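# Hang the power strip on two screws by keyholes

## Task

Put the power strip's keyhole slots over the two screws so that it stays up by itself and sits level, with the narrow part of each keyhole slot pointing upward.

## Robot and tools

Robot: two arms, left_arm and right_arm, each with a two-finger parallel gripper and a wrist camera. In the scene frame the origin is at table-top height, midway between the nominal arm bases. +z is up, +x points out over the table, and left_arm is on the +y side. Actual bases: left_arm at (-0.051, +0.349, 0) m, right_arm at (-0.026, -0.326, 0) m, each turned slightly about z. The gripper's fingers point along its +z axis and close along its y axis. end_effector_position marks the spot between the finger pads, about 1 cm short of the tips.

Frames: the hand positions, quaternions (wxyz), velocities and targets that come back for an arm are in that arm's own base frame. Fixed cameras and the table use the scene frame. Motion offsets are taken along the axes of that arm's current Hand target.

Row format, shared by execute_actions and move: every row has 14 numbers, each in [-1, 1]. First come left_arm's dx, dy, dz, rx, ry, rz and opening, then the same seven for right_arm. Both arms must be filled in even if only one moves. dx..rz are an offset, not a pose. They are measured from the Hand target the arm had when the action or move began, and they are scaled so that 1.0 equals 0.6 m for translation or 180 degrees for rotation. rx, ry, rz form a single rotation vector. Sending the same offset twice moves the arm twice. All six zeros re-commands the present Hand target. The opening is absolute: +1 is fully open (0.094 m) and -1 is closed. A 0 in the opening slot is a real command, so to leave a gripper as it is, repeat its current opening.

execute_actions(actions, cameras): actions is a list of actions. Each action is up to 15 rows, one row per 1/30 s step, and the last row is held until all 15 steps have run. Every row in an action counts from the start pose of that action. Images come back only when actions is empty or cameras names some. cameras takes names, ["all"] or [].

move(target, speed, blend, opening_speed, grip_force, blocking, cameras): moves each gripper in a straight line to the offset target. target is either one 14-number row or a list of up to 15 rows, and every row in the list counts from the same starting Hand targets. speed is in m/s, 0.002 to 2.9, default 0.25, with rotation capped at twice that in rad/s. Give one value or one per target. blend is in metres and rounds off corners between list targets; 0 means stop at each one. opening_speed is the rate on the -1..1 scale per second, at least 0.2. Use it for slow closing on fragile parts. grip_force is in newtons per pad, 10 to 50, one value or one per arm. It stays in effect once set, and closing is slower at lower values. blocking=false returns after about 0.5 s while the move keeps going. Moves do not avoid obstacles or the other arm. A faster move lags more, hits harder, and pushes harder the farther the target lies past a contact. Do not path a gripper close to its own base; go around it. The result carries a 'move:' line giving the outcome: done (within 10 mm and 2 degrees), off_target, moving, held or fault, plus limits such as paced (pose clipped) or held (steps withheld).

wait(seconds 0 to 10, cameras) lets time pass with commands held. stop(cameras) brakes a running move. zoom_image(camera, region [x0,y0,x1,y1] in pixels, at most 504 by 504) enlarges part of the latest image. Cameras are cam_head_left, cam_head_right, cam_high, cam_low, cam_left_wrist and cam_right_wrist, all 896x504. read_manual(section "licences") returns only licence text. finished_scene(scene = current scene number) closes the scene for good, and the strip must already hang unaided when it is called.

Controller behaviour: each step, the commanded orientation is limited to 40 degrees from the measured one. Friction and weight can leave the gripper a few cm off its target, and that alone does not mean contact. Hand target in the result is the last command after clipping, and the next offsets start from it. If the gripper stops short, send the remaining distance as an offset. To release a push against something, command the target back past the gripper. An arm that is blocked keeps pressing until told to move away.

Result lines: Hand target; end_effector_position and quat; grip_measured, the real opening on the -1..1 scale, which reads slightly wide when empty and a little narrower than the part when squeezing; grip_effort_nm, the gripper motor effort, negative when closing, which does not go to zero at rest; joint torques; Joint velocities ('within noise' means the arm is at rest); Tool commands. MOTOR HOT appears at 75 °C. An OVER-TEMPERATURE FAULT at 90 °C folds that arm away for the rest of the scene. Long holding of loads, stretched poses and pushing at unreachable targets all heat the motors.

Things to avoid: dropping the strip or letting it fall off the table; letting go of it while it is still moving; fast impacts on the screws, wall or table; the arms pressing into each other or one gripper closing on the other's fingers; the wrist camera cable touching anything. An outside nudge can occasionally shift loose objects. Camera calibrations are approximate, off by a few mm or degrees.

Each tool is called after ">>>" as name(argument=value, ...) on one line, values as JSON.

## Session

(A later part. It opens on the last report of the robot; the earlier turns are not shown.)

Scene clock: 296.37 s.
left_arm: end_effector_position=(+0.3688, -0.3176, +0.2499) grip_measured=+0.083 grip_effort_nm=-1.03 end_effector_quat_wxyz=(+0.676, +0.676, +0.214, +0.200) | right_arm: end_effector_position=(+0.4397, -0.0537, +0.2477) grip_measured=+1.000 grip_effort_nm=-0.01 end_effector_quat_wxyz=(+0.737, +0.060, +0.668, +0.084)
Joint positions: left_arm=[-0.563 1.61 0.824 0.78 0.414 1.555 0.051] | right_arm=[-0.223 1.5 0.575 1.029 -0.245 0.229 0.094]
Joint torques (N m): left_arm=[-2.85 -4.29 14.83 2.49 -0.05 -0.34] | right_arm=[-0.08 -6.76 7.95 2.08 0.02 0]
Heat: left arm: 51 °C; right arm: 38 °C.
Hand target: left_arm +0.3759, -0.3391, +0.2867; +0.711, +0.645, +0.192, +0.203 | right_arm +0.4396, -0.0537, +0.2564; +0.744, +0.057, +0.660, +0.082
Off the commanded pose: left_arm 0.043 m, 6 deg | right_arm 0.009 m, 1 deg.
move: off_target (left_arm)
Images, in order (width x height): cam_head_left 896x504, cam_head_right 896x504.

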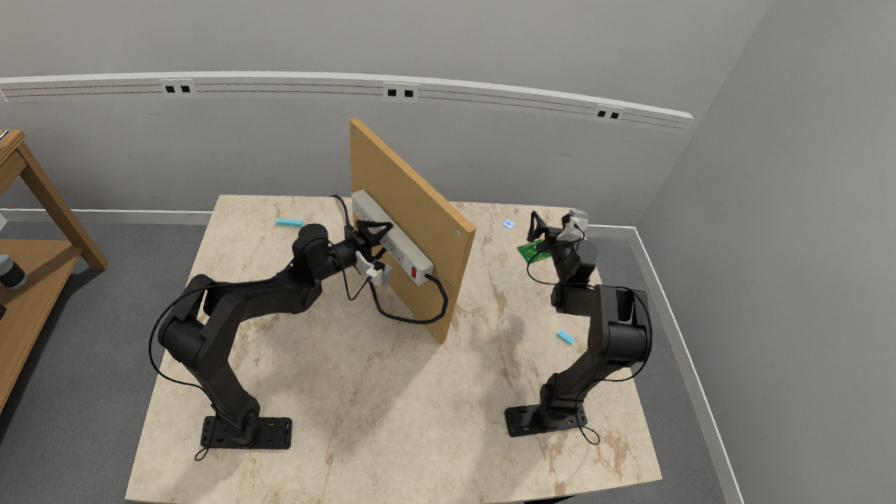

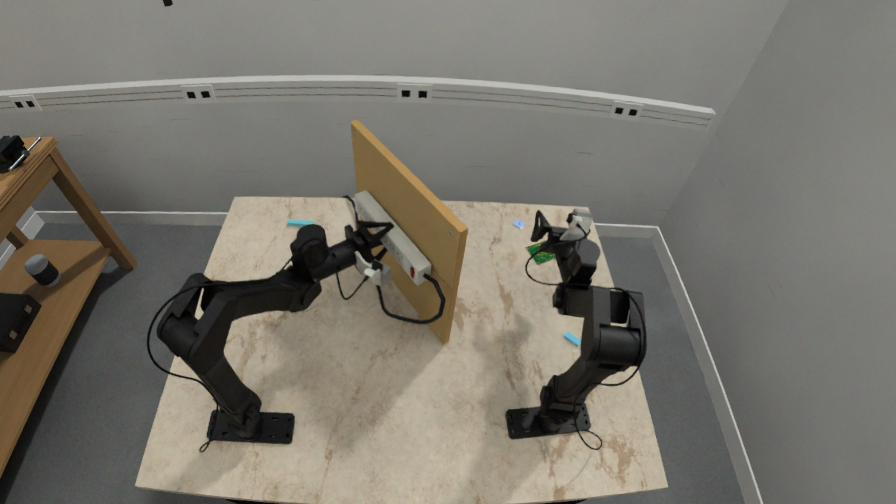

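>>> move(target=[0.006,-0.003,-0.005,0,0,0,-0.4,0,0,0,0,0,0,1], speed=0.03)

>>> move(target=[0,-0.006,0,0,0,0,-0.4,0,0,0,0,0,0,1], speed=0.03)

Scene clock: 304.63 s.
left_arm: end_effector_position=(+0.3687, -0.3177, +0.2499) grip_measured=+0.083 grip_effort_nm=-1.03 end_effector_quat_wxyz=(+0.677, +0.676, +0.211, +0.198) | right_arm: end_effector_position=(+0.4397, -0.0537, +0.2477) grip_measured=+1.000 grip_effort_nm=-0.01 end_effector_quat_wxyz=(+0.737, +0.060, +0.668, +0.084)
Joint positions: left_arm=[-0.561 1.613 0.824 0.784 0.421 1.554 0.051] | right_arm=[-0.223 1.5 0.575 1.029 -0.245 0.229 0.094]
Joint torques (N m): left_arm=[-1.83 -4.29 14.27 2.52 0.01 -0.35] | right_arm=[-0.06 -6.8 8.01 2.06 0.02 -0.04]
Heat: left arm: 51 °C; right arm: 38 °C.
Hand target: left_arm +0.3773, -0.3349, +0.2846; +0.711, +0.645, +0.192, +0.203 | right_arm +0.4396, -0.0537, +0.2564; +0.744, +0.057, +0.660, +0.082
Off the commanded pose: left_arm 0.040 m, 6 deg | right_arm 0.009 m, 1 deg.
move: off_target (left_arm)

Scene clock: 305.37 s.
left_arm: end_effector_position=(+0.3689, -0.3178, +0.2501) grip_measured=+0.083 grip_effort_nm=-1.03 end_effector_quat_wxyz=(+0.679, +0.675, +0.209, +0.198) | right_arm: end_effector_position=(+0.4397, -0.0537, +0.2477) grip_measured=+1.000 grip_effort_nm=-0.01 end_effector_quat_wxyz=(+0.737, +0.060, +0.668, +0.084)
Joint positions: left_arm=[-0.559 1.616 0.824 0.792 0.429 1.554 0.051] | right_arm=[-0.223 1.5 0.575 1.029 -0.245 0.229 0.094]
Joint torques (N m): left_arm=[-2.13 -3.82 13.78 2.6 -0.07 -0.34] | right_arm=[-0.05 -6.68 7.84 2.04 -0.02 -0.05]
Heat: left arm: 51 °C; right arm: 38 °C.
Hand target: left_arm +0.3776, -0.3351, +0.2812; +0.711, +0.645, +0.192, +0.203 | right_arm +0.4396, -0.0537, +0.2564; +0.744, +0.057, +0.660, +0.082
Off the commanded pose: left_arm 0.037 m, 6 deg | right_arm 0.009 m, 1 deg.
move: off_target (left_arm)

>>> move(target=[0.001,0.004,-0.021,0,0,0,-0.4,0,0,0,0,0,0,1], speed=0.04)

>>> move(target=[0,0,0.014,0,0,0,-0.4,0,0,0,0,0,0,1], speed=0.04)

Scene clock: 311.17 s.
left_arm: end_effector_position=(+0.3688, -0.3173, +0.2499) grip_measured=+0.083 grip_effort_nm=-1.03 end_effector_quat_wxyz=(+0.679, +0.676, +0.208, +0.196) | right_arm: end_effector_position=(+0.4397, -0.0537, +0.2477) grip_measured=+1.000 grip_effort_nm=-0.01 end_effector_quat_wxyz=(+0.737, +0.060, +0.668, +0.084)
Joint positions: left_arm=[-0.555 1.617 0.824 0.793 0.436 1.553 0.051] | right_arm=[-0.223 1.5 0.575 1.029 -0.245 0.229 0.094]
Joint torques (N m): left_arm=[-0.73 -6.79 10.78 2.57 0.03 -0.34] | right_arm=[0.08 -6.69 7.94 2.09 0 -0.02]
Heat: left arm: 52 °C; right arm: 39 °C.
Hand target: left_arm +0.3712, -0.3240, +0.2822; +0.711, +0.645, +0.192, +0.203 | right_arm +0.4396, -0.0537, +0.2564; +0.744, +0.057, +0.660, +0.082
Off the commanded pose: left_arm 0.033 m, 5 deg | right_arm 0.009 m, 1 deg.
move: off_target (left_arm)

Scene clock: 311.87 s.
left_arm: end_effector_position=(+0.3687, -0.3174, +0.2499) grip_measured=+0.083 grip_effort_nm=-1.03 end_effector_quat_wxyz=(+0.679, +0.676, +0.208, +0.196) | right_arm: end_effector_position=(+0.4397, -0.0537, +0.2477) grip_measured=+1.000 grip_effort_nm=-0.01 end_effector_quat_wxyz=(+0.737, +0.060, +0.668, +0.084)
Joint positions: left_arm=[-0.555 1.617 0.824 0.793 0.436 1.553 0.051] | right_arm=[-0.223 1.5 0.575 1.029 -0.245 0.229 0.094]
Joint torques (N m): left_arm=[-1.76 -5.11 13.07 2.52 -0.09 -0.35] | right_arm=[0.05 -6.76 7.83 2.06 -0.03 -0.02]
Heat: left arm: 52 °C; right arm: 39 °C.
Hand target: left_arm +0.3757, -0.3310, +0.2830; +0.711, +0.645, +0.192, +0.203 | right_arm +0.4396, -0.0537, +0.2564; +0.744, +0.057, +0.660, +0.082
Off the commanded pose: left_arm 0.036 m, 5 deg | right_arm 0.009 m, 1 deg.
move: off_target (left_arm)

>>> move(target=[0.004,0,-0.055,0,0,0,-0.4,0,0,0,0,0,0,1], speed=0.06)

>>> move(target=[0,0,0.035,0,0,0,-0.4,0,0,0,0,0,0,1], speed=0.06)

Scene clock: 314.87 s.
left_arm: end_effector_position=(+0.3683, -0.3036, +0.2480) grip_measured=+0.083 grip_effort_nm=-1.03 end_effector_quat_wxyz=(+0.679, +0.674, +0.212, +0.199) | right_arm: end_effector_position=(+0.4397, -0.0537, +0.2477) grip_measured=+1.000 grip_effort_nm=-0.01 end_effector_quat_wxyz=(+0.737, +0.060, +0.668, +0.084)
Joint positions: left_arm=[-0.524 1.592 0.787 0.807 0.458 1.551 0.051] | right_arm=[-0.223 1.5 0.575 1.029 -0.245 0.229 0.094]
Joint torques (N m): left_arm=[0.12 -10.02 7.17 2.54 0.2 -0.35] | right_arm=[0.02 -6.68 7.94 2.05 0.03 -0.03]
Heat: left arm: 52 °C; right arm: 39 °C.
Hand target: left_arm +0.3601, -0.3020, +0.2798; +0.711, +0.645, +0.192, +0.203 | right_arm +0.4396, -0.0537, +0.2564; +0.744, +0.057, +0.660, +0.082
Off the commanded pose: left_arm 0.033 m, 5 deg | right_arm 0.009 m, 1 deg.
move: off_target (left_arm)

Scene clock: 315.77 s.
left_arm: end_effector_position=(+0.3705, -0.3113, +0.2497) grip_measured=+0.083 grip_effort_nm=-1.03 end_effector_quat_wxyz=(+0.680, +0.673, +0.210, +0.199) | right_arm: end_effector_position=(+0.4397, -0.0537, +0.2477) grip_measured=+1.000 grip_effort_nm=-0.01 end_effector_quat_wxyz=(+0.737, +0.060, +0.668, +0.084)
Joint positions: left_arm=[-0.541 1.612 0.811 0.807 0.442 1.551 0.051] | right_arm=[-0.223 1.5 0.575 1.029 -0.245 0.229 0.094]
Joint torques (N m): left_arm=[-1.09 -6.9 11.1 2.45 0.06 -0.33] | right_arm=[0.03 -6.57 7.82 2.06 -0.01 -0.03]
Heat: left arm: 52 °C; right arm: 39 °C.
Hand target: left_arm +0.3713, -0.3197, +0.2819; +0.711, +0.645, +0.192, +0.203 | right_arm +0.4396, -0.0537, +0.2564; +0.744, +0.057, +0.660, +0.082
Off the commanded pose: left_arm 0.033 m, 5 deg | right_arm 0.009 m, 1 deg.
move: off_target (left_arm)

>>> execute_actions(actions=[], cameras=["cam_head_left","cam_head_right"])

>>> zoom_image(camera="cam_head_left", region=[340, 170, 380, 210])

>>> zoom_image(camera="cam_head_left", region=[400, 240, 440, 280])

>>> zoom_image(camera="cam_head_right", region=[340, 170, 380, 210])

>>> zoom_image(camera="cam_head_right", region=[400, 240, 440, 280])

Scene clock: 319.77 s.
left_arm: end_effector_position=(+0.3705, -0.3112, +0.2497) grip_measured=+0.083 grip_effort_nm=-1.03 end_effector_quat_wxyz=(+0.680, +0.673, +0.210, +0.200) | right_arm: end_effector_position=(+0.4397, -0.0537, +0.2477) grip_measured=+1.000 grip_effort_nm=-0.01 end_effector_quat_wxyz=(+0.737, +0.060, +0.668, +0.084)
Joint positions: left_arm=[-0.541 1.612 0.811 0.807 0.442 1.551 0.051] | right_arm=[-0.223 1.5 0.575 1.029 -0.245 0.229 0.094]
Joint velocities: within noise
Joint torques (N m): left_arm=[-1.09 -6.91 11.1 2.45 0.08 -0.33] | right_arm=[0.05 -6.78 7.87 2.08 0.01 -0.02]
Heat: left arm: 53 °C; right arm: 39 °C.
Hand target: left_arm +0.3713, -0.3197, +0.2819; +0.711, +0.645, +0.192, +0.203 | right_arm +0.4396, -0.0537, +0.2564; +0.744, +0.057, +0.660, +0.082
Tool commands: left_gripper/opening=-0.4 right_gripper/opening=+1.0
Off the commanded pose: left_arm 0.033 m, 5 deg | right_arm 0.009 m, 1 deg.
Images, in order (width x height): cam_head_left 896x504, cam_head_right 896x504.

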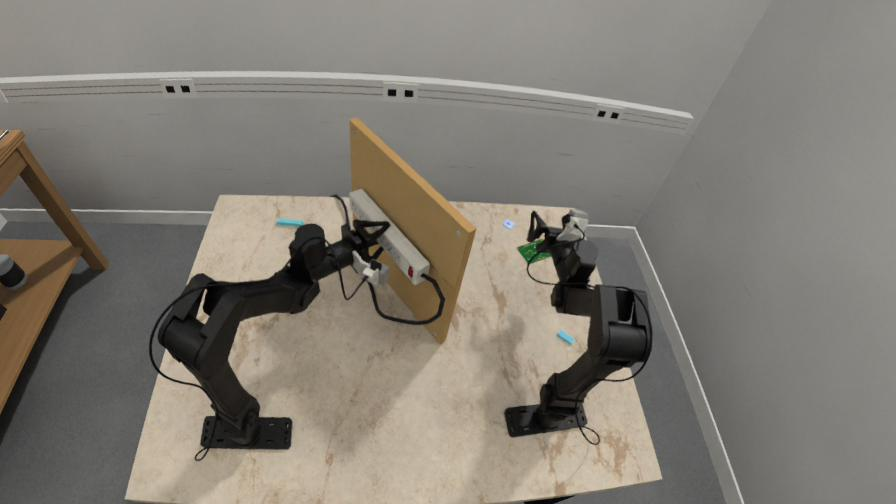

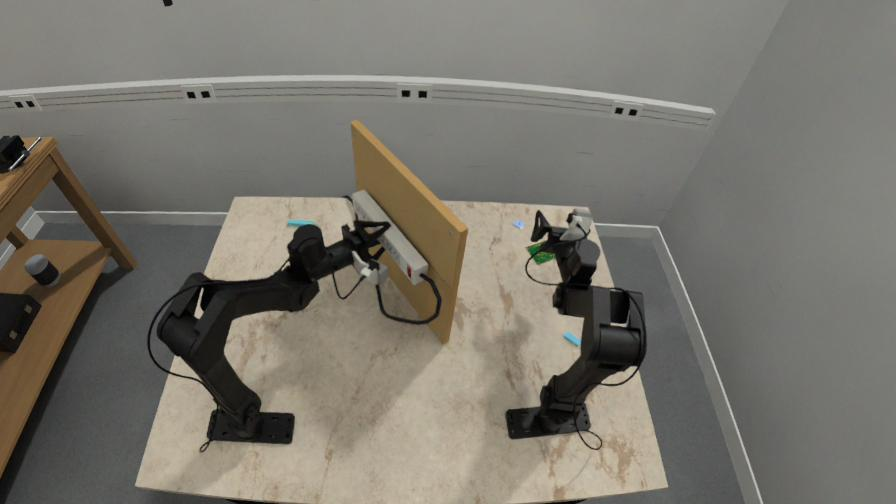

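Scaled by 12.600 from the camera's 896x504 image, which has a finer 1280x720 frame.

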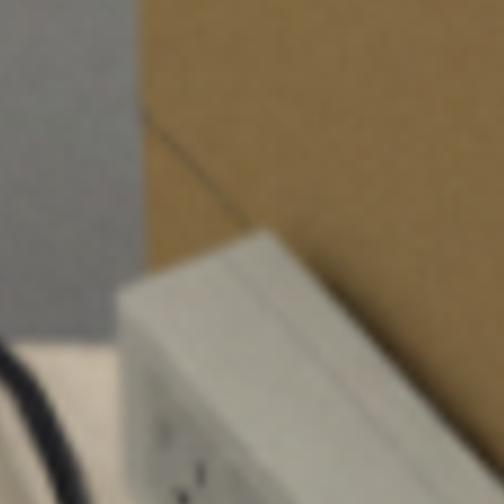

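Scaled by 12.600 from the camera's 896x504 image, which has a finer 1280x720 frame.

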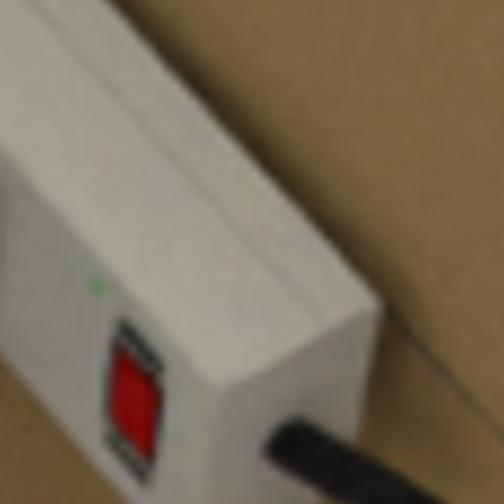

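Scaled by 12.600 from the camera's 896x504 image, which has a finer 1280x720 frame.

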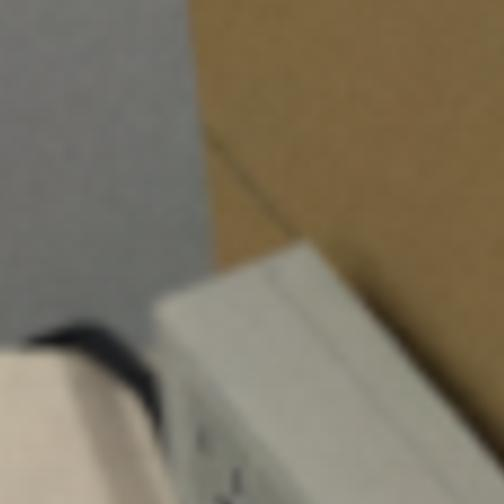

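Scaled by 12.600 from the camera's 896x504 image, which has a finer 1280x720 frame.

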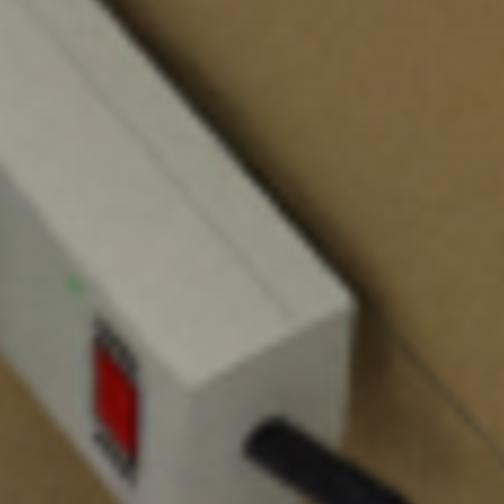

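>>> move(target=[[-0.012,-0.006,-0.025,0,0,0,-0.4,0,0,0,0,0,0,1],[-0.005,-0.003,0.022,0,0,0,-0.4,0,0,0,0,0,0,1]], speed=0.06)

Scene clock: 330.20 s.
left_arm: end_effector_position=(+0.3693, -0.3173, +0.2478) grip_measured=+0.083 grip_effort_nm=-1.02 end_effector_quat_wxyz=(+0.681, +0.673, +0.210, +0.199) | right_arm: end_effector_position=(+0.4397, -0.0537, +0.2477) grip_measured=+1.000 grip_effort_nm=-0.01 end_effector_quat_wxyz=(+0.737, +0.060, +0.668, +0.084)
Joint positions: left_arm=[-0.559 1.625 0.815 0.817 0.425 1.55 0.051] | right_arm=[-0.223 1.5 0.575 1.029 -0.245 0.229 0.094]
Joint torques (N m): left_arm=[-1.77 -5.26 13.76 2.36 -0.01 -0.32] | right_arm=[0.14 -6.63 7.9 2.07 0.01 -0.04]
Heat: left arm: 54 °C; right arm: 39 °C.
Hand target: left_arm +0.3759, -0.3325, +0.2816; +0.712, +0.645, +0.192, +0.203 | right_arm +0.4396, -0.0537, +0.2564; +0.744, +0.057, +0.660, +0.082
Off the commanded pose: left_arm 0.038 m, 5 deg | right_arm 0.009 m, 1 deg.
move: off_target (left_arm)

>>> move(target=[0.012,0,-0.01,0,0,0,-0.4,0,0,0,0,0,0,1], speed=0.03)

>>> move(target=[0.01,0,0.0,0,0,0,-0.4,0,0,0,0,0,0,1], speed=0.03)

>>> move(target=[0.01,0,0.0,0,0,0,-0.4,0,0,0,0,0,0,1], speed=0.03)

Scene clock: 334.20 s.
left_arm: end_effector_position=(+0.3727, -0.3148, +0.2471) grip_measured=+0.083 grip_effort_nm=-1.03 end_effector_quat_wxyz=(+0.680, +0.673, +0.211, +0.199) | right_arm: end_effector_position=(+0.4397, -0.0537, +0.2477) grip_measured=+1.000 grip_effort_nm=-0.01 end_effector_quat_wxyz=(+0.737, +0.060, +0.668, +0.084)
Joint positions: left_arm=[-0.546 1.631 0.82 0.817 0.437 1.55 0.051] | right_arm=[-0.223 1.5 0.575 1.029 -0.245 0.229 0.094]
Joint torques (N m): left_arm=[-0.35 -6.15 12.66 2.39 0.14 -0.33] | right_arm=[0.05 -6.6 7.84 2.1 -0.01 -0.02]
Heat: left arm: 54 °C; right arm: 39 °C.
Hand target: left_arm +0.3788, -0.3237, +0.2808; +0.711, +0.645, +0.192, +0.203 | right_arm +0.4396, -0.0537, +0.2564; +0.744, +0.057, +0.660, +0.082
Off the commanded pose: left_arm 0.036 m, 5 deg | right_arm 0.009 m, 1 deg.
move: off_target (left_arm)

Scene clock: 335.03 s.
left_arm: end_effector_position=(+0.3733, -0.3139, +0.2463) grip_measured=+0.083 grip_effort_nm=-1.03 end_effector_quat_wxyz=(+0.681, +0.675, +0.206, +0.194) | right_arm: end_effector_position=(+0.4397, -0.0537, +0.2477) grip_measured=+1.000 grip_effort_nm=-0.01 end_effector_quat_wxyz=(+0.737, +0.060, +0.668, +0.084)
Joint positions: left_arm=[-0.536 1.637 0.824 0.816 0.462 1.55 0.051] | right_arm=[-0.223 1.5 0.575 1.029 -0.245 0.229 0.094]
Joint torques (N m): left_arm=[0.21 -5.9 13.07 2.4 0.04 -0.34] | right_arm=[0.06 -6.74 7.97 2.06 0 -0.01]
Heat: left arm: 54 °C; right arm: 39 °C.
Hand target: left_arm +0.3838, -0.3204, +0.2806; +0.711, +0.645, +0.192, +0.203 | right_arm +0.4396, -0.0537, +0.2564; +0.744, +0.057, +0.660, +0.082
Off the commanded pose: left_arm 0.037 m, 5 deg | right_arm 0.009 m, 1 deg.
move: off_target (left_arm)

Scene clock: 335.87 s.
left_arm: end_effector_position=(+0.3737, -0.3130, +0.2463) grip_measured=+0.083 grip_effort_nm=-1.03 end_effector_quat_wxyz=(+0.684, +0.677, +0.200, +0.185) | right_arm: end_effector_position=(+0.4397, -0.0537, +0.2477) grip_measured=+1.000 grip_effort_nm=-0.01 end_effector_quat_wxyz=(+0.737, +0.060, +0.668, +0.084)
Joint positions: left_arm=[-0.522 1.643 0.831 0.816 0.497 1.547 0.051] | right_arm=[-0.223 1.5 0.575 1.029 -0.245 0.229 0.094]
Joint torques (N m): left_arm=[0.44 -5.68 13.31 2.41 -0.13 -0.35] | right_arm=[0.09 -6.58 7.91 2.1 0 -0.03]
Heat: left arm: 54 °C; right arm: 39 °C.
Hand target: left_arm +0.3889, -0.3172, +0.2807; +0.711, +0.645, +0.192, +0.203 | right_arm +0.4396, -0.0537, +0.2564; +0.744, +0.057, +0.660, +0.082
Off the commanded pose: left_arm 0.038 m, 5 deg | right_arm 0.009 m, 1 deg.
move: off_target (left_arm)

>>> execute_actions(actions=[], cameras=["cam_head_left","cam_head_right"])

>>> zoom_image(camera="cam_head_left", region=[340, 170, 450, 280])

>>> zoom_image(camera="cam_head_right", region=[340, 170, 450, 280])

Scene clock: 339.90 s.
left_arm: end_effector_position=(+0.3737, -0.3130, +0.2463) grip_measured=+0.083 grip_effort_nm=-1.03 end_effector_quat_wxyz=(+0.684, +0.677, +0.200, +0.185) | right_arm: end_effector_position=(+0.4397, -0.0537, +0.2477) grip_measured=+1.000 grip_effort_nm=-0.01 end_effector_quat_wxyz=(+0.737, +0.060, +0.668, +0.084)
Joint positions: left_arm=[-0.522 1.643 0.831 0.816 0.497 1.547 0.051] | right_arm=[-0.223 1.5 0.575 1.029 -0.245 0.229 0.094]
Joint velocities: within noise
Joint torques (N m): left_arm=[0.46 -5.7 13.31 2.41 -0.14 -0.35] | right_arm=[-0.03 -6.69 8.01 2.06 -0.01 -0.05]
Heat: left arm: 53 °C; right arm: 39 °C.
Hand target: left_arm +0.3889, -0.3172, +0.2807; +0.711, +0.645, +0.192, +0.203 | right_arm +0.4396, -0.0537, +0.2564; +0.744, +0.057, +0.660, +0.082
Tool commands: left_gripper/opening=-0.4 right_gripper/opening=+1.0
Off the commanded pose: left_arm 0.038 m, 5 deg | right_arm 0.009 m, 1 deg.
Images, in order (width x height): cam_head_left 896x504, cam_head_right 896x504.

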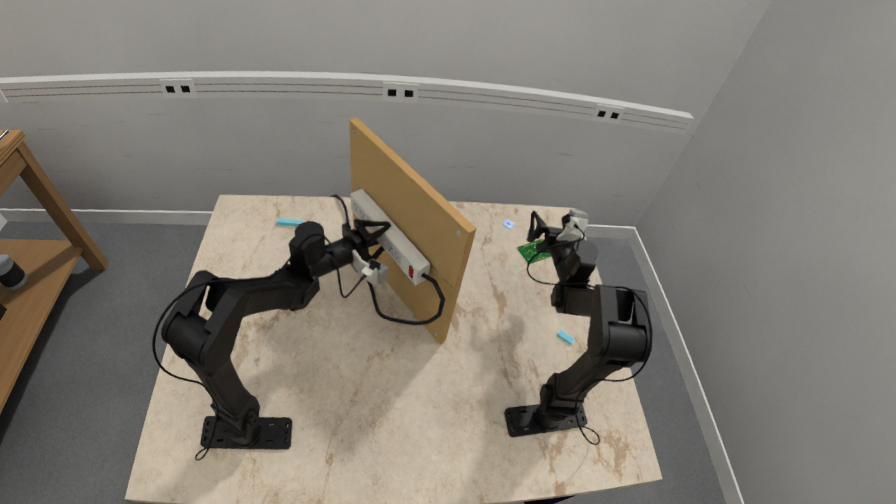

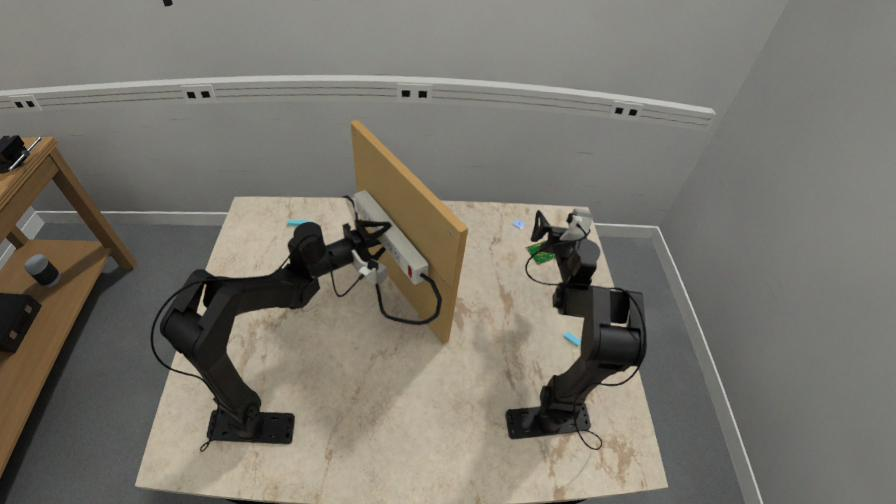

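Scaled by 4.582 from the camera's 896x504 image, which has a finer 1280x720 frame.

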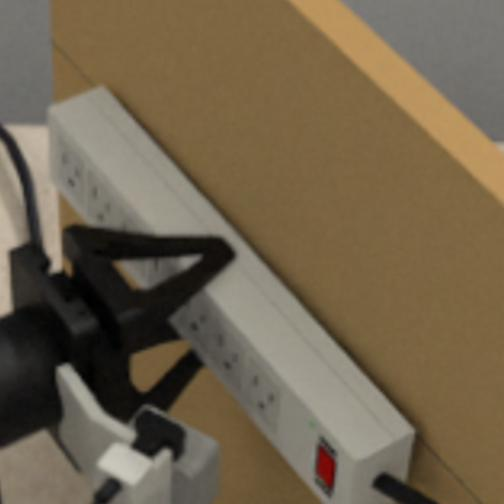

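Scaled by 4.582 from the camera's 896x504 image, which has a finer 1280x720 frame.

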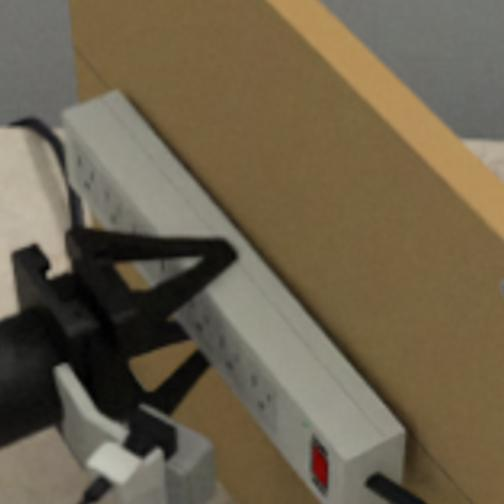

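>>> move(target=[[-0.035,0.006,-0.045,0,0,0,-0.4,0,0,0,0,0,0,1],[-0.035,0.0075,0.014,0,0,0,-0.4,0,0,0,0,0,0,1]], speed=0.06)

>>> move(target=[0,-0.025,0,0,0,0,-0.4,0,0,0,0,0,0,1], speed=0.03)

>>> move(target=[0,-0.02,0,0,0,0,-0.4,0,0,0,0,0,0,1], speed=0.03, cameras=["cam_head_left","cam_head_right"])

>>> zoom_image(camera="cam_head_left", region=[340, 170, 450, 280])

Scene clock: 353.93 s.
left_arm: end_effector_position=(+0.3684, -0.3178, +0.2540) grip_measured=+0.083 grip_effort_nm=-1.03 end_effector_quat_wxyz=(+0.684, +0.671, +0.208, +0.198) | right_arm: end_effector_position=(+0.4397, -0.0537, +0.2477) grip_measured=+1.000 grip_effort_nm=-0.01 end_effector_quat_wxyz=(+0.737, +0.060, +0.668, +0.084)
Joint positions: left_arm=[-0.559 1.614 0.824 0.804 0.429 1.545 0.051] | right_arm=[-0.223 1.5 0.575 1.029 -0.245 0.229 0.094]
Joint torques (N m): left_arm=[-2.47 -4.83 14.22 2.28 -0.13 -0.27] | right_arm=[-0.09 -6.79 7.8 2.06 -0.02 -0.03]
Heat: left arm: 54 °C; right arm: 39 °C.
Hand target: left_arm +0.3755, -0.3352, +0.2861; +0.711, +0.645, +0.192, +0.203 | right_arm +0.4396, -0.0537, +0.2564; +0.744, +0.057, +0.660, +0.082
Off the commanded pose: left_arm 0.037 m, 5 deg | right_arm 0.009 m, 1 deg.
move: off_target (left_arm)

Scene clock: 354.80 s.
left_arm: end_effector_position=(+0.3687, -0.3184, +0.2544) grip_measured=+0.083 grip_effort_nm=-1.03 end_effector_quat_wxyz=(+0.689, +0.668, +0.201, +0.195) | right_arm: end_effector_position=(+0.4397, -0.0537, +0.2477) grip_measured=+1.000 grip_effort_nm=-0.01 end_effector_quat_wxyz=(+0.737, +0.060, +0.668, +0.084)
Joint positions: left_arm=[-0.553 1.627 0.824 0.833 0.45 1.542 0.051] | right_arm=[-0.223 1.5 0.575 1.029 -0.245 0.229 0.094]
Joint torques (N m): left_arm=[-3.38 -2.8 12.11 2.6 -0.37 -0.24] | right_arm=[0.08 -6.74 7.84 2.06 0.02 -0.03]
Heat: left arm: 54 °C; right arm: 39 °C.
Hand target: left_arm +0.3761, -0.3365, +0.2712; +0.711, +0.645, +0.192, +0.203 | right_arm +0.4396, -0.0537, +0.2564; +0.744, +0.057, +0.660, +0.082
Off the commanded pose: left_arm 0.026 m, 4 deg | right_arm 0.009 m, 1 deg.
move: off_target (left_arm)

Scene clock: 355.80 s.
left_arm: end_effector_position=(+0.3685, -0.3180, +0.2531) grip_measured=+0.083 grip_effort_nm=-1.03 end_effector_quat_wxyz=(+0.703, +0.654, +0.195, +0.199) | right_arm: end_effector_position=(+0.4397, -0.0537, +0.2477) grip_measured=+1.000 grip_effort_nm=-0.01 end_effector_quat_wxyz=(+0.737, +0.060, +0.668, +0.084)
Joint positions: left_arm=[-0.551 1.657 0.8 0.932 0.453 1.525 0.051] | right_arm=[-0.223 1.5 0.575 1.029 -0.245 0.229 0.094]
Joint torques (N m): left_arm=[-3.77 -2.51 12.4 2.11 -0.45 -0.07] | right_arm=[0.02 -6.72 7.75 2.1 -0.01 -0.05]
Heat: left arm: 54 °C; right arm: 39 °C.
Hand target: left_arm +0.3767, -0.3374, +0.2591; +0.711, +0.645, +0.192, +0.203 | right_arm +0.4396, -0.0537, +0.2564; +0.744, +0.057, +0.660, +0.082
Off the commanded pose: left_arm 0.022 m, 2 deg | right_arm 0.009 m, 1 deg.
move: off_target (left_arm)
Images, in order (width x height): cam_head_left 896x504, cam_head_right 896x504.

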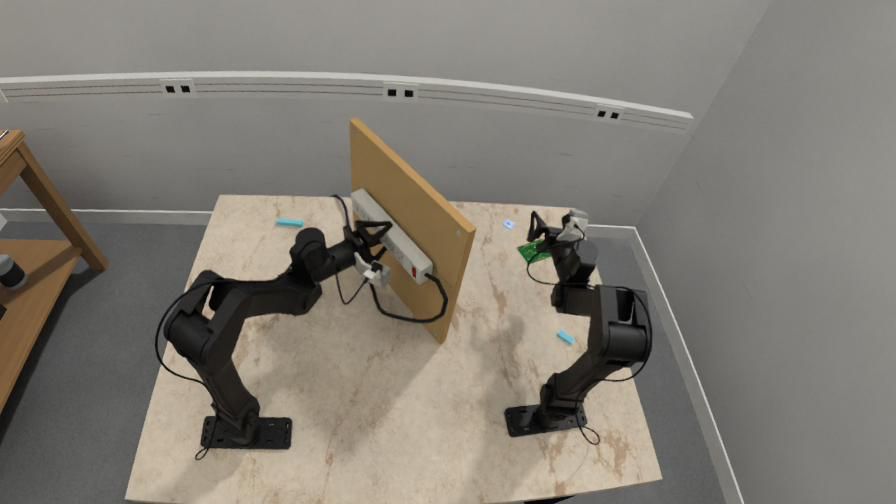

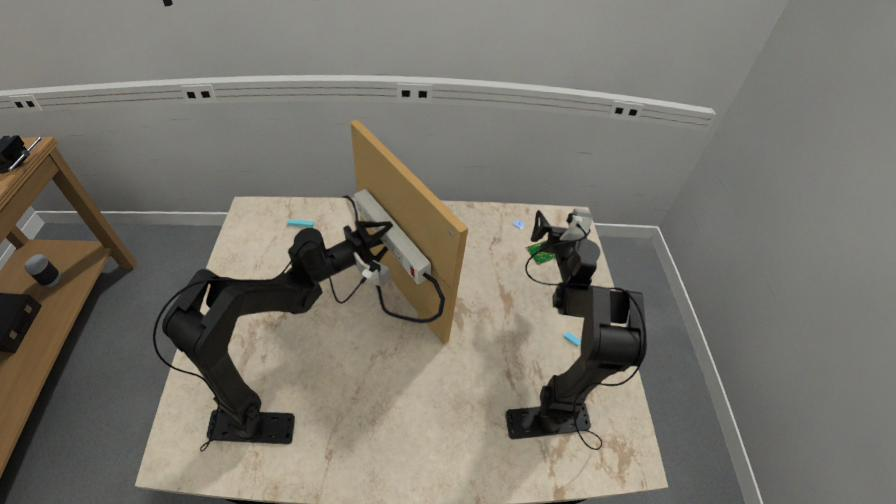

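Scaled by 4.582 from the camera's 896x504 image, which has a finer 1280x720 frame.

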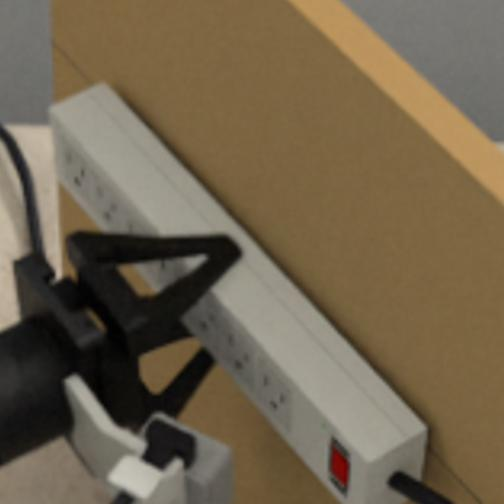

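>>> move(target=[0,0,-0.035,0,0,0,-0.4,0,0,0,0,0,0,1], speed=0.04)

>>> move(target=[0,0,-0.02,0,0,0,-0.4,0,0,0,0,0,0,1], speed=0.04, cameras=["cam_head_left","cam_head_right"])

>>> zoom_image(camera="cam_head_left", region=[340, 170, 450, 280])

Scene clock: 358.50 s.
left_arm: end_effector_position=(+0.3684, -0.3162, +0.2531) grip_measured=+0.083 grip_effort_nm=-1.03 end_effector_quat_wxyz=(+0.705, +0.651, +0.197, +0.203) | right_arm: end_effector_position=(+0.4397, -0.0537, +0.2477) grip_measured=+1.000 grip_effort_nm=-0.01 end_effector_quat_wxyz=(+0.737, +0.060, +0.668, +0.084)
Joint positions: left_arm=[-0.551 1.657 0.79 0.952 0.444 1.522 0.051] | right_arm=[-0.223 1.5 0.575 1.029 -0.245 0.229 0.094]
Joint torques (N m): left_arm=[-1.14 -6.89 6.99 2.11 -0.09 -0.07] | right_arm=[-0.01 -6.71 7.83 2.04 -0.01 -0.04]
Heat: left arm: 53 °C; right arm: 39 °C.
Hand target: left_arm +0.3654, -0.3198, +0.2573; +0.711, +0.645, +0.192, +0.203 | right_arm +0.4396, -0.0537, +0.2564; +0.744, +0.057, +0.660, +0.082
Off the commanded pose: left_arm 0.006 m, 1 deg | right_arm 0.009 m, 1 deg.
move: done

Scene clock: 359.27 s.
left_arm: end_effector_position=(+0.3639, -0.3127, +0.2308) grip_measured=+0.083 grip_effort_nm=-1.03 end_effector_quat_wxyz=(+0.688, +0.668, +0.206, +0.198) | right_arm: end_effector_position=(+0.4397, -0.0537, +0.2477) grip_measured=+1.000 grip_effort_nm=-0.01 end_effector_quat_wxyz=(+0.737, +0.060, +0.668, +0.084)
Joint positions: left_arm=[-0.551 1.657 0.745 0.938 0.44 1.54 0.051] | right_arm=[-0.223 1.5 0.575 1.029 -0.245 0.229 0.094]
Joint torques (N m): left_arm=[0.46 -9.83 6.82 2.37 0.13 -0.24] | right_arm=[-0.08 -6.68 7.95 2.06 0.01 -0.03]
Heat: left arm: 53 °C; right arm: 39 °C.
Hand target: left_arm +0.3590, -0.3097, +0.2562; +0.711, +0.645, +0.192, +0.203 | right_arm +0.4396, -0.0537, +0.2564; +0.744, +0.057, +0.660, +0.082
Off the commanded pose: left_arm 0.026 m, 4 deg | right_arm 0.009 m, 1 deg.
move: off_target (left_arm)
Images, in order (width x height): cam_head_left 896x504, cam_head_right 896x504.

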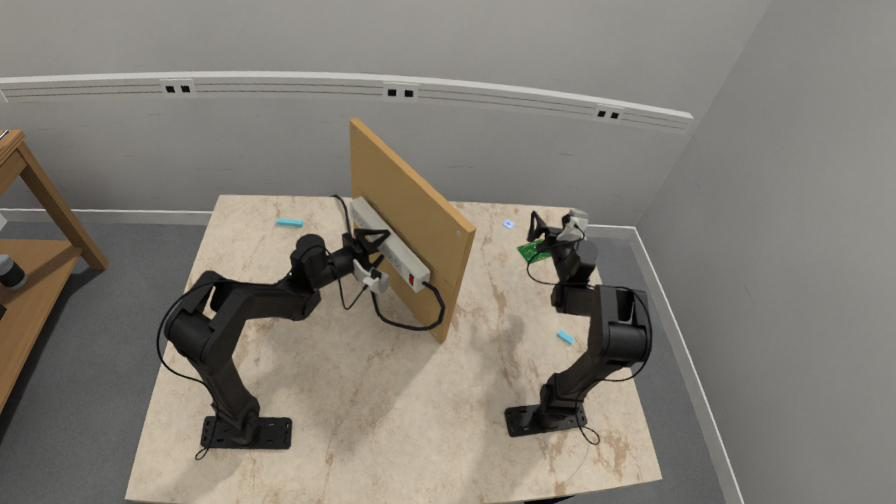

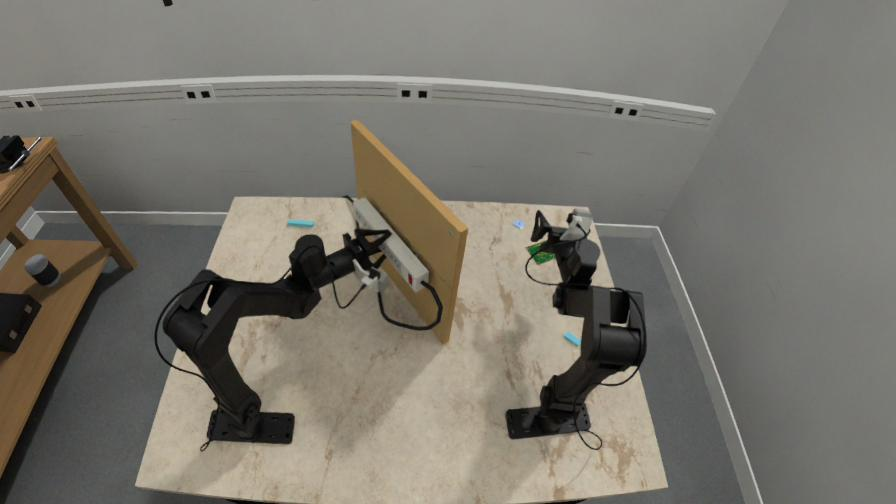

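Scaled by 4.582 from the camera's 896x504 image, which has a finer 1280x720 frame.

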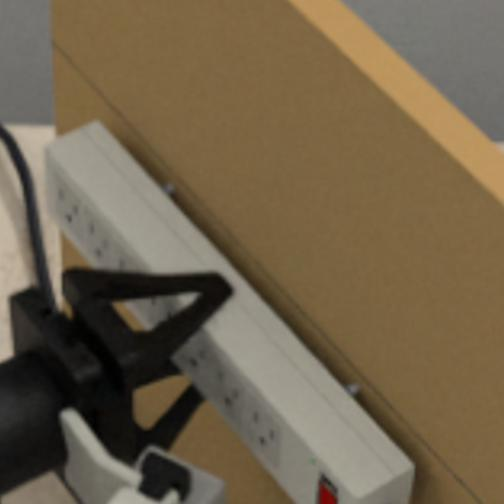

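>>> move(target=[[0.004,0.01,0.0,0,0,0,-0.4,0,0,0,0,0,0,1],[0.004,0.018,0.016,0,0,0,-0.4,0,0,0,0,0,0,1]], speed=0.04)

>>> move(target=[0,0.012,0,0,0,0,-0.4,0,0,0,0,0,0,1], speed=0.03)

>>> move(target=[0,0.01,0,0,0,0,-0.4,0,0,0,0,0,0,1], speed=0.03)

>>> move(target=[0,0.01,0,0,0,0,-0.4,0,0,0,0,0,0,1], speed=0.03)

>>> move(target=[0,0.01,0,0,0,0,-0.4,0,0,0,0,0,0,1], speed=0.03)

Scene clock: 374.10 s.
left_arm: end_effector_position=(+0.3670, -0.3093, +0.2274) grip_measured=+0.083 grip_effort_nm=-1.03 end_effector_quat_wxyz=(+0.679, +0.675, +0.216, +0.194) | right_arm: end_effector_position=(+0.4397, -0.0537, +0.2477) grip_measured=+1.000 grip_effort_nm=-0.01 end_effector_quat_wxyz=(+0.737, +0.060, +0.668, +0.084)
Joint positions: left_arm=[-0.541 1.648 0.754 0.89 0.443 1.541 0.051] | right_arm=[-0.223 1.5 0.575 1.029 -0.245 0.229 0.094]
Joint torques (N m): left_arm=[-0.94 -9.39 10.55 2.32 0.08 -0.25] | right_arm=[0.05 -6.75 7.95 2.06 0.04 -0.03]
Heat: left arm: 54 °C; right arm: 39 °C.
Hand target: left_arm +0.3657, -0.3156, +0.2676; +0.711, +0.645, +0.192, +0.203 | right_arm +0.4396, -0.0537, +0.2564; +0.744, +0.057, +0.660, +0.082
Off the commanded pose: left_arm 0.041 m, 6 deg | right_arm 0.009 m, 1 deg.
move: off_target (left_arm)

Scene clock: 375.17 s.
left_arm: end_effector_position=(+0.3677, -0.3097, +0.2308) grip_measured=+0.083 grip_effort_nm=-1.03 end_effector_quat_wxyz=(+0.677, +0.677, +0.217, +0.192) | right_arm: end_effector_position=(+0.4397, -0.0537, +0.2477) grip_measured=+1.000 grip_effort_nm=-0.01 end_effector_quat_wxyz=(+0.737, +0.060, +0.668, +0.084)
Joint positions: left_arm=[-0.541 1.637 0.767 0.858 0.443 1.541 0.051] | right_arm=[-0.223 1.5 0.575 1.029 -0.245 0.229 0.094]
Joint torques (N m): left_arm=[-0.83 -10.11 10.63 2.32 0.1 -0.26] | right_arm=[0.09 -6.65 7.9 2.09 0.03 -0.01]
Heat: left arm: 54 °C; right arm: 39 °C.
Hand target: left_arm +0.3654, -0.3149, +0.2750; +0.711, +0.645, +0.192, +0.203 | right_arm +0.4396, -0.0537, +0.2564; +0.744, +0.057, +0.660, +0.082
Off the commanded pose: left_arm 0.044 m, 6 deg | right_arm 0.009 m, 1 deg.
move: off_target (left_arm)

Scene clock: 376.20 s.
left_arm: end_effector_position=(+0.3676, -0.3097, +0.2354) grip_measured=+0.083 grip_effort_nm=-1.03 end_effector_quat_wxyz=(+0.676, +0.677, +0.218, +0.191) | right_arm: end_effector_position=(+0.4397, -0.0537, +0.2477) grip_measured=+1.000 grip_effort_nm=-0.01 end_effector_quat_wxyz=(+0.737, +0.060, +0.668, +0.084)
Joint positions: left_arm=[-0.541 1.623 0.778 0.831 0.443 1.541 0.051] | right_arm=[-0.223 1.5 0.575 1.029 -0.245 0.229 0.094]
Joint torques (N m): left_arm=[-0.7 -10.17 10.81 2.32 0.11 -0.26] | right_arm=[-0.02 -6.82 7.83 2.07 -0.02 -0.02]
Heat: left arm: 54 °C; right arm: 39 °C.
Hand target: left_arm +0.3651, -0.3144, +0.2809; +0.711, +0.645, +0.192, +0.203 | right_arm +0.4396, -0.0537, +0.2564; +0.744, +0.057, +0.660, +0.082
Off the commanded pose: left_arm 0.046 m, 6 deg | right_arm 0.009 m, 1 deg.
move: off_target (left_arm)

Scene clock: 377.23 s.
left_arm: end_effector_position=(+0.3675, -0.3096, +0.2409) grip_measured=+0.083 grip_effort_nm=-1.03 end_effector_quat_wxyz=(+0.676, +0.678, +0.218, +0.191) | right_arm: end_effector_position=(+0.4397, -0.0537, +0.2477) grip_measured=+1.000 grip_effort_nm=-0.01 end_effector_quat_wxyz=(+0.737, +0.060, +0.668, +0.084)
Joint positions: left_arm=[-0.541 1.608 0.79 0.804 0.443 1.541 0.051] | right_arm=[-0.223 1.5 0.575 1.029 -0.245 0.229 0.094]
Joint torques (N m): left_arm=[-0.64 -10.11 10.96 2.33 0.11 -0.26] | right_arm=[0.13 -6.83 7.9 2.05 0 -0.03]
Heat: left arm: 54 °C; right arm: 39 °C.
Hand target: left_arm +0.3649, -0.3139, +0.2869; +0.711, +0.645, +0.192, +0.203 | right_arm +0.4396, -0.0537, +0.2564; +0.744, +0.057, +0.660, +0.082
Off the commanded pose: left_arm 0.046 m, 6 deg | right_arm 0.009 m, 1 deg.
move: off_target (left_arm)

Scene clock: 378.27 s.
left_arm: end_effector_position=(+0.3673, -0.3095, +0.2462) grip_measured=+0.083 grip_effort_nm=-1.03 end_effector_quat_wxyz=(+0.675, +0.678, +0.218, +0.191) | right_arm: end_effector_position=(+0.4397, -0.0537, +0.2477) grip_measured=+1.000 grip_effort_nm=-0.01 end_effector_quat_wxyz=(+0.737, +0.060, +0.668, +0.084)
Joint positions: left_arm=[-0.541 1.595 0.802 0.776 0.443 1.542 0.051] | right_arm=[-0.223 1.5 0.575 1.029 -0.245 0.229 0.094]
Joint torques (N m): left_arm=[-0.53 -10.07 11.1 2.32 0.12 -0.26] | right_arm=[-0.02 -6.76 7.84 2.07 -0.02 -0.03]
Heat: left arm: 54 °C; right arm: 39 °C.
Hand target: left_arm +0.3646, -0.3134, +0.2927; +0.711, +0.645, +0.192, +0.203 | right_arm +0.4396, -0.0537, +0.2564; +0.744, +0.057, +0.660, +0.082
Off the commanded pose: left_arm 0.047 m, 7 deg | right_arm 0.009 m, 1 deg.
move: off_target (left_arm)

>>> move(target=[[-0.006,0.004,0.004,0,0,0.006,-0.4,0,0,0,0,0,0,1],[-0.006,0.004,0.02,0,0,0.006,-0.4,0,0,0,0,0,0,1]], speed=0.04)

>>> execute_actions(actions=[], cameras=["cam_head_left"])

>>> zoom_image(camera="cam_head_left", region=[340, 170, 450, 280])

Scene clock: 384.70 s.
left_arm: end_effector_position=(+0.3683, -0.3171, +0.2632) grip_measured=+0.083 grip_effort_nm=-1.03 end_effector_quat_wxyz=(+0.680, +0.673, +0.205, +0.205) | right_arm: end_effector_position=(+0.4397, -0.0537, +0.2477) grip_measured=+1.000 grip_effort_nm=-0.01 end_effector_quat_wxyz=(+0.737, +0.060, +0.668, +0.084)
Joint positions: left_arm=[-0.56 1.589 0.845 0.754 0.424 1.564 0.051] | right_arm=[-0.223 1.5 0.575 1.029 -0.245 0.229 0.094]
Joint torques (N m): left_arm=[-1.21 -7.27 11.37 2.35 0.05 -0.27] | right_arm=[0.06 -6.65 7.84 2.07 0.01 -0.02]
Heat: left arm: 54 °C; right arm: 39 °C.
Hand target: left_arm +0.3679, -0.3252, +0.2964; +0.709, +0.647, +0.186, +0.210 | right_arm +0.4396, -0.0537, +0.2564; +0.744, +0.057, +0.660, +0.082
Off the commanded pose: left_arm 0.034 m, 5 deg | right_arm 0.009 m, 1 deg.
move: off_target (left_arm)

Scene clock: 384.70 s.
left_arm: end_effector_position=(+0.3683, -0.3171, +0.2632) grip_measured=+0.083 grip_effort_nm=-1.03 end_effector_quat_wxyz=(+0.680, +0.673, +0.205, +0.205) | right_arm: end_effector_position=(+0.4397, -0.0537, +0.2477) grip_measured=+1.000 grip_effort_nm=-0.01 end_effector_quat_wxyz=(+0.737, +0.060, +0.668, +0.084)
Joint positions: left_arm=[-0.56 1.589 0.845 0.754 0.424 1.564 0.051] | right_arm=[-0.223 1.5 0.575 1.029 -0.245 0.229 0.094]
Joint velocities: within noise
Joint torques (N m): left_arm=[-1.21 -7.27 11.37 2.35 0.05 -0.27] | right_arm=[0.06 -6.65 7.84 2.07 0.01 -0.02]
Heat: left arm: 54 °C; right arm: 39 °C.
Hand target: left_arm +0.3679, -0.3252, +0.2964; +0.709, +0.647, +0.186, +0.210 | right_arm +0.4396, -0.0537, +0.2564; +0.744, +0.057, +0.660, +0.082
Tool commands: left_gripper/opening=-0.4 right_gripper/opening=+1.0
Off the commanded pose: left_arm 0.034 m, 5 deg | right_arm 0.009 m, 1 deg.
Images, in order (width x height): cam_head_left 896x504.

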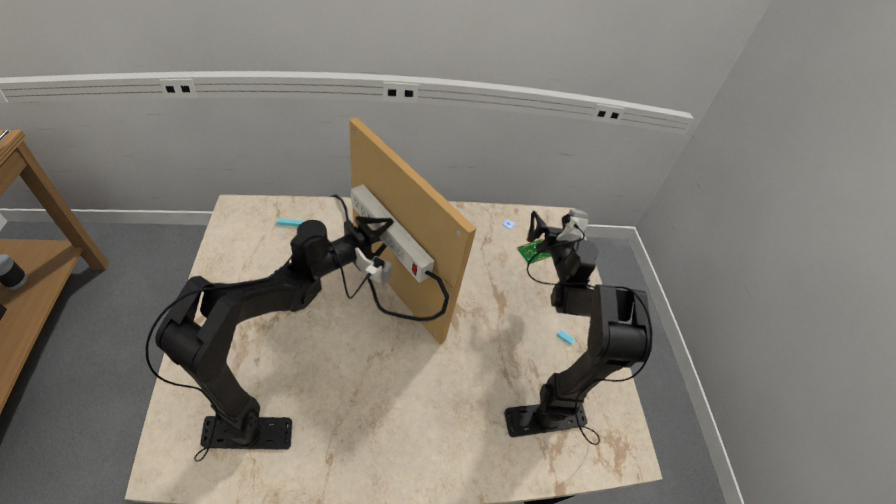

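Scaled by 4.582 from the camera's 896x504 image, which has a finer 1280x720 frame.

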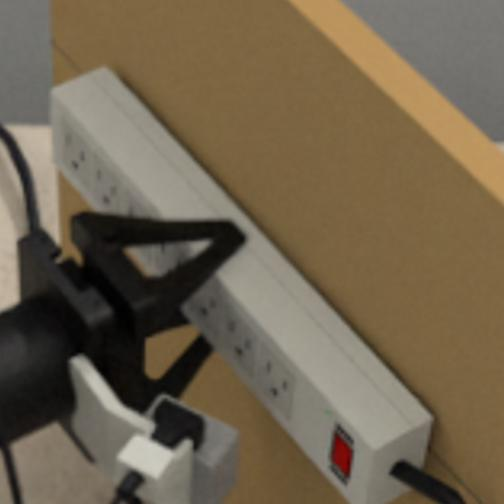

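>>> move(target=[0,-0.018,0.006,0,0,0,-0.4,0,0,0,0,0,0,1], speed=0.03)

>>> move(target=[0,-0.008,0.001,0,0,0,-0.4,0,0,0,0,0,0,1], speed=0.03)

>>> move(target=[0,-0.008,0.001,0,0,0,-0.4,0,0,0,0,0,0,1], speed=0.03)

>>> move(target=[0,-0.008,0.001,0,0,0,-0.4,0,0,0,0,0,0,1], speed=0.03)

Scene clock: 389.07 s.
left_arm: end_effector_position=(+0.3688, -0.3179, +0.2623) grip_measured=+0.083 grip_effort_nm=-1.03 end_effector_quat_wxyz=(+0.681, +0.673, +0.203, +0.205) | right_arm: end_effector_position=(+0.4397, -0.0537, +0.2477) grip_measured=+1.000 grip_effort_nm=-0.01 end_effector_quat_wxyz=(+0.737, +0.060, +0.668, +0.084)
Joint positions: left_arm=[-0.56 1.597 0.845 0.765 0.426 1.564 0.051] | right_arm=[-0.223 1.5 0.575 1.029 -0.245 0.229 0.094]
Joint torques (N m): left_arm=[-1.78 -5.05 10.65 2.66 -0.04 -0.26] | right_arm=[0.05 -6.57 7.91 2.05 0.02 0.01]
Heat: left arm: 54 °C; right arm: 39 °C.
Hand target: left_arm +0.3704, -0.3291, +0.2859; +0.709, +0.647, +0.186, +0.209 | right_arm +0.4396, -0.0537, +0.2564; +0.744, +0.057, +0.660, +0.082
Off the commanded pose: left_arm 0.026 m, 5 deg | right_arm 0.009 m, 1 deg.
move: off_target (left_arm)

Scene clock: 389.80 s.
left_arm: end_effector_position=(+0.3689, -0.3180, +0.2625) grip_measured=+0.083 grip_effort_nm=-1.03 end_effector_quat_wxyz=(+0.684, +0.672, +0.200, +0.203) | right_arm: end_effector_position=(+0.4397, -0.0537, +0.2477) grip_measured=+1.000 grip_effort_nm=-0.01 end_effector_quat_wxyz=(+0.737, +0.060, +0.668, +0.084)
Joint positions: left_arm=[-0.557 1.601 0.845 0.775 0.436 1.563 0.051] | right_arm=[-0.223 1.5 0.575 1.029 -0.245 0.229 0.094]
Joint torques (N m): left_arm=[-2.21 -4.37 10.09 2.75 -0.14 -0.26] | right_arm=[-0.05 -6.72 7.83 2.09 0 0.02]
Heat: left arm: 54 °C; right arm: 39 °C.
Hand target: left_arm +0.3710, -0.3299, +0.2814; +0.710, +0.647, +0.186, +0.209 | right_arm +0.4396, -0.0537, +0.2564; +0.744, +0.057, +0.660, +0.082
Off the commanded pose: left_arm 0.022 m, 4 deg | right_arm 0.009 m, 1 deg.
move: off_target (left_arm)

Scene clock: 390.70 s.
left_arm: end_effector_position=(+0.3689, -0.3179, +0.2619) grip_measured=+0.083 grip_effort_nm=-1.03 end_effector_quat_wxyz=(+0.688, +0.668, +0.198, +0.204) | right_arm: end_effector_position=(+0.4397, -0.0537, +0.2477) grip_measured=+1.000 grip_effort_nm=-0.01 end_effector_quat_wxyz=(+0.737, +0.060, +0.668, +0.084)
Joint positions: left_arm=[-0.555 1.61 0.837 0.806 0.439 1.558 0.051] | right_arm=[-0.223 1.5 0.575 1.029 -0.245 0.229 0.094]
Joint torques (N m): left_arm=[-2.5 -3.93 10.19 2.64 -0.2 -0.21] | right_arm=[-0.01 -6.67 7.87 2.03 -0.02 -0.06]
Heat: left arm: 54 °C; right arm: 39 °C.
Hand target: left_arm +0.3717, -0.3308, +0.2765; +0.709, +0.647, +0.186, +0.210 | right_arm +0.4396, -0.0537, +0.2564; +0.744, +0.057, +0.660, +0.082
Off the commanded pose: left_arm 0.020 m, 4 deg | right_arm 0.009 m, 1 deg.
move: off_target (left_arm)

Scene clock: 391.60 s.
left_arm: end_effector_position=(+0.3688, -0.3177, +0.2615) grip_measured=+0.083 grip_effort_nm=-1.03 end_effector_quat_wxyz=(+0.693, +0.663, +0.195, +0.205) | right_arm: end_effector_position=(+0.4397, -0.0537, +0.2477) grip_measured=+1.000 grip_effort_nm=-0.01 end_effector_quat_wxyz=(+0.737, +0.060, +0.668, +0.084)
Joint positions: left_arm=[-0.554 1.62 0.827 0.843 0.442 1.551 0.051] | right_arm=[-0.223 1.5 0.575 1.029 -0.245 0.229 0.094]
Joint torques (N m): left_arm=[-2.76 -3.52 10.44 2.48 -0.26 -0.15] | right_arm=[0.1 -6.68 7.92 2.07 0 -0.07]
Heat: left arm: 54 °C; right arm: 39 °C.
Hand target: left_arm +0.3723, -0.3316, +0.2718; +0.709, +0.647, +0.186, +0.210 | right_arm +0.4396, -0.0537, +0.2564; +0.744, +0.057, +0.660, +0.082
Off the commanded pose: left_arm 0.018 m, 3 deg | right_arm 0.009 m, 1 deg.
move: off_target (left_arm)

>>> move(target=[[0,-0.012,-0.054,0,0,0,-0.4,0,0,0,0,0,0,1],[0.002,0.016,-0.017,0,0,0,-0.4,0,0,0,0,0,0,1]], speed=0.06)

Scene clock: 399.57 s.
left_arm: end_effector_position=(+0.3689, -0.3144, +0.2469) grip_measured=+0.083 grip_effort_nm=-1.03 end_effector_quat_wxyz=(+0.680, +0.673, +0.206, +0.204) | right_arm: end_effector_position=(+0.4397, -0.0537, +0.2477) grip_measured=+1.000 grip_effort_nm=-0.01 end_effector_quat_wxyz=(+0.737, +0.060, +0.668, +0.084)
Joint positions: left_arm=[-0.552 1.621 0.804 0.828 0.429 1.562 0.051] | right_arm=[-0.223 1.5 0.575 1.029 -0.245 0.229 0.094]
Joint torques (N m): left_arm=[-1.13 -8.09 10.65 2.33 0.07 -0.26] | right_arm=[0.12 -6.79 7.94 2.1 0.01 -0.05]
Heat: left arm: 54 °C; right arm: 39 °C.
Hand target: left_arm +0.3673, -0.3217, +0.2804; +0.709, +0.647, +0.186, +0.210 | right_arm +0.4396, -0.0537, +0.2564; +0.744, +0.057, +0.660, +0.082
Off the commanded pose: left_arm 0.034 m, 5 deg | right_arm 0.009 m, 1 deg.
move: off_target (left_arm)


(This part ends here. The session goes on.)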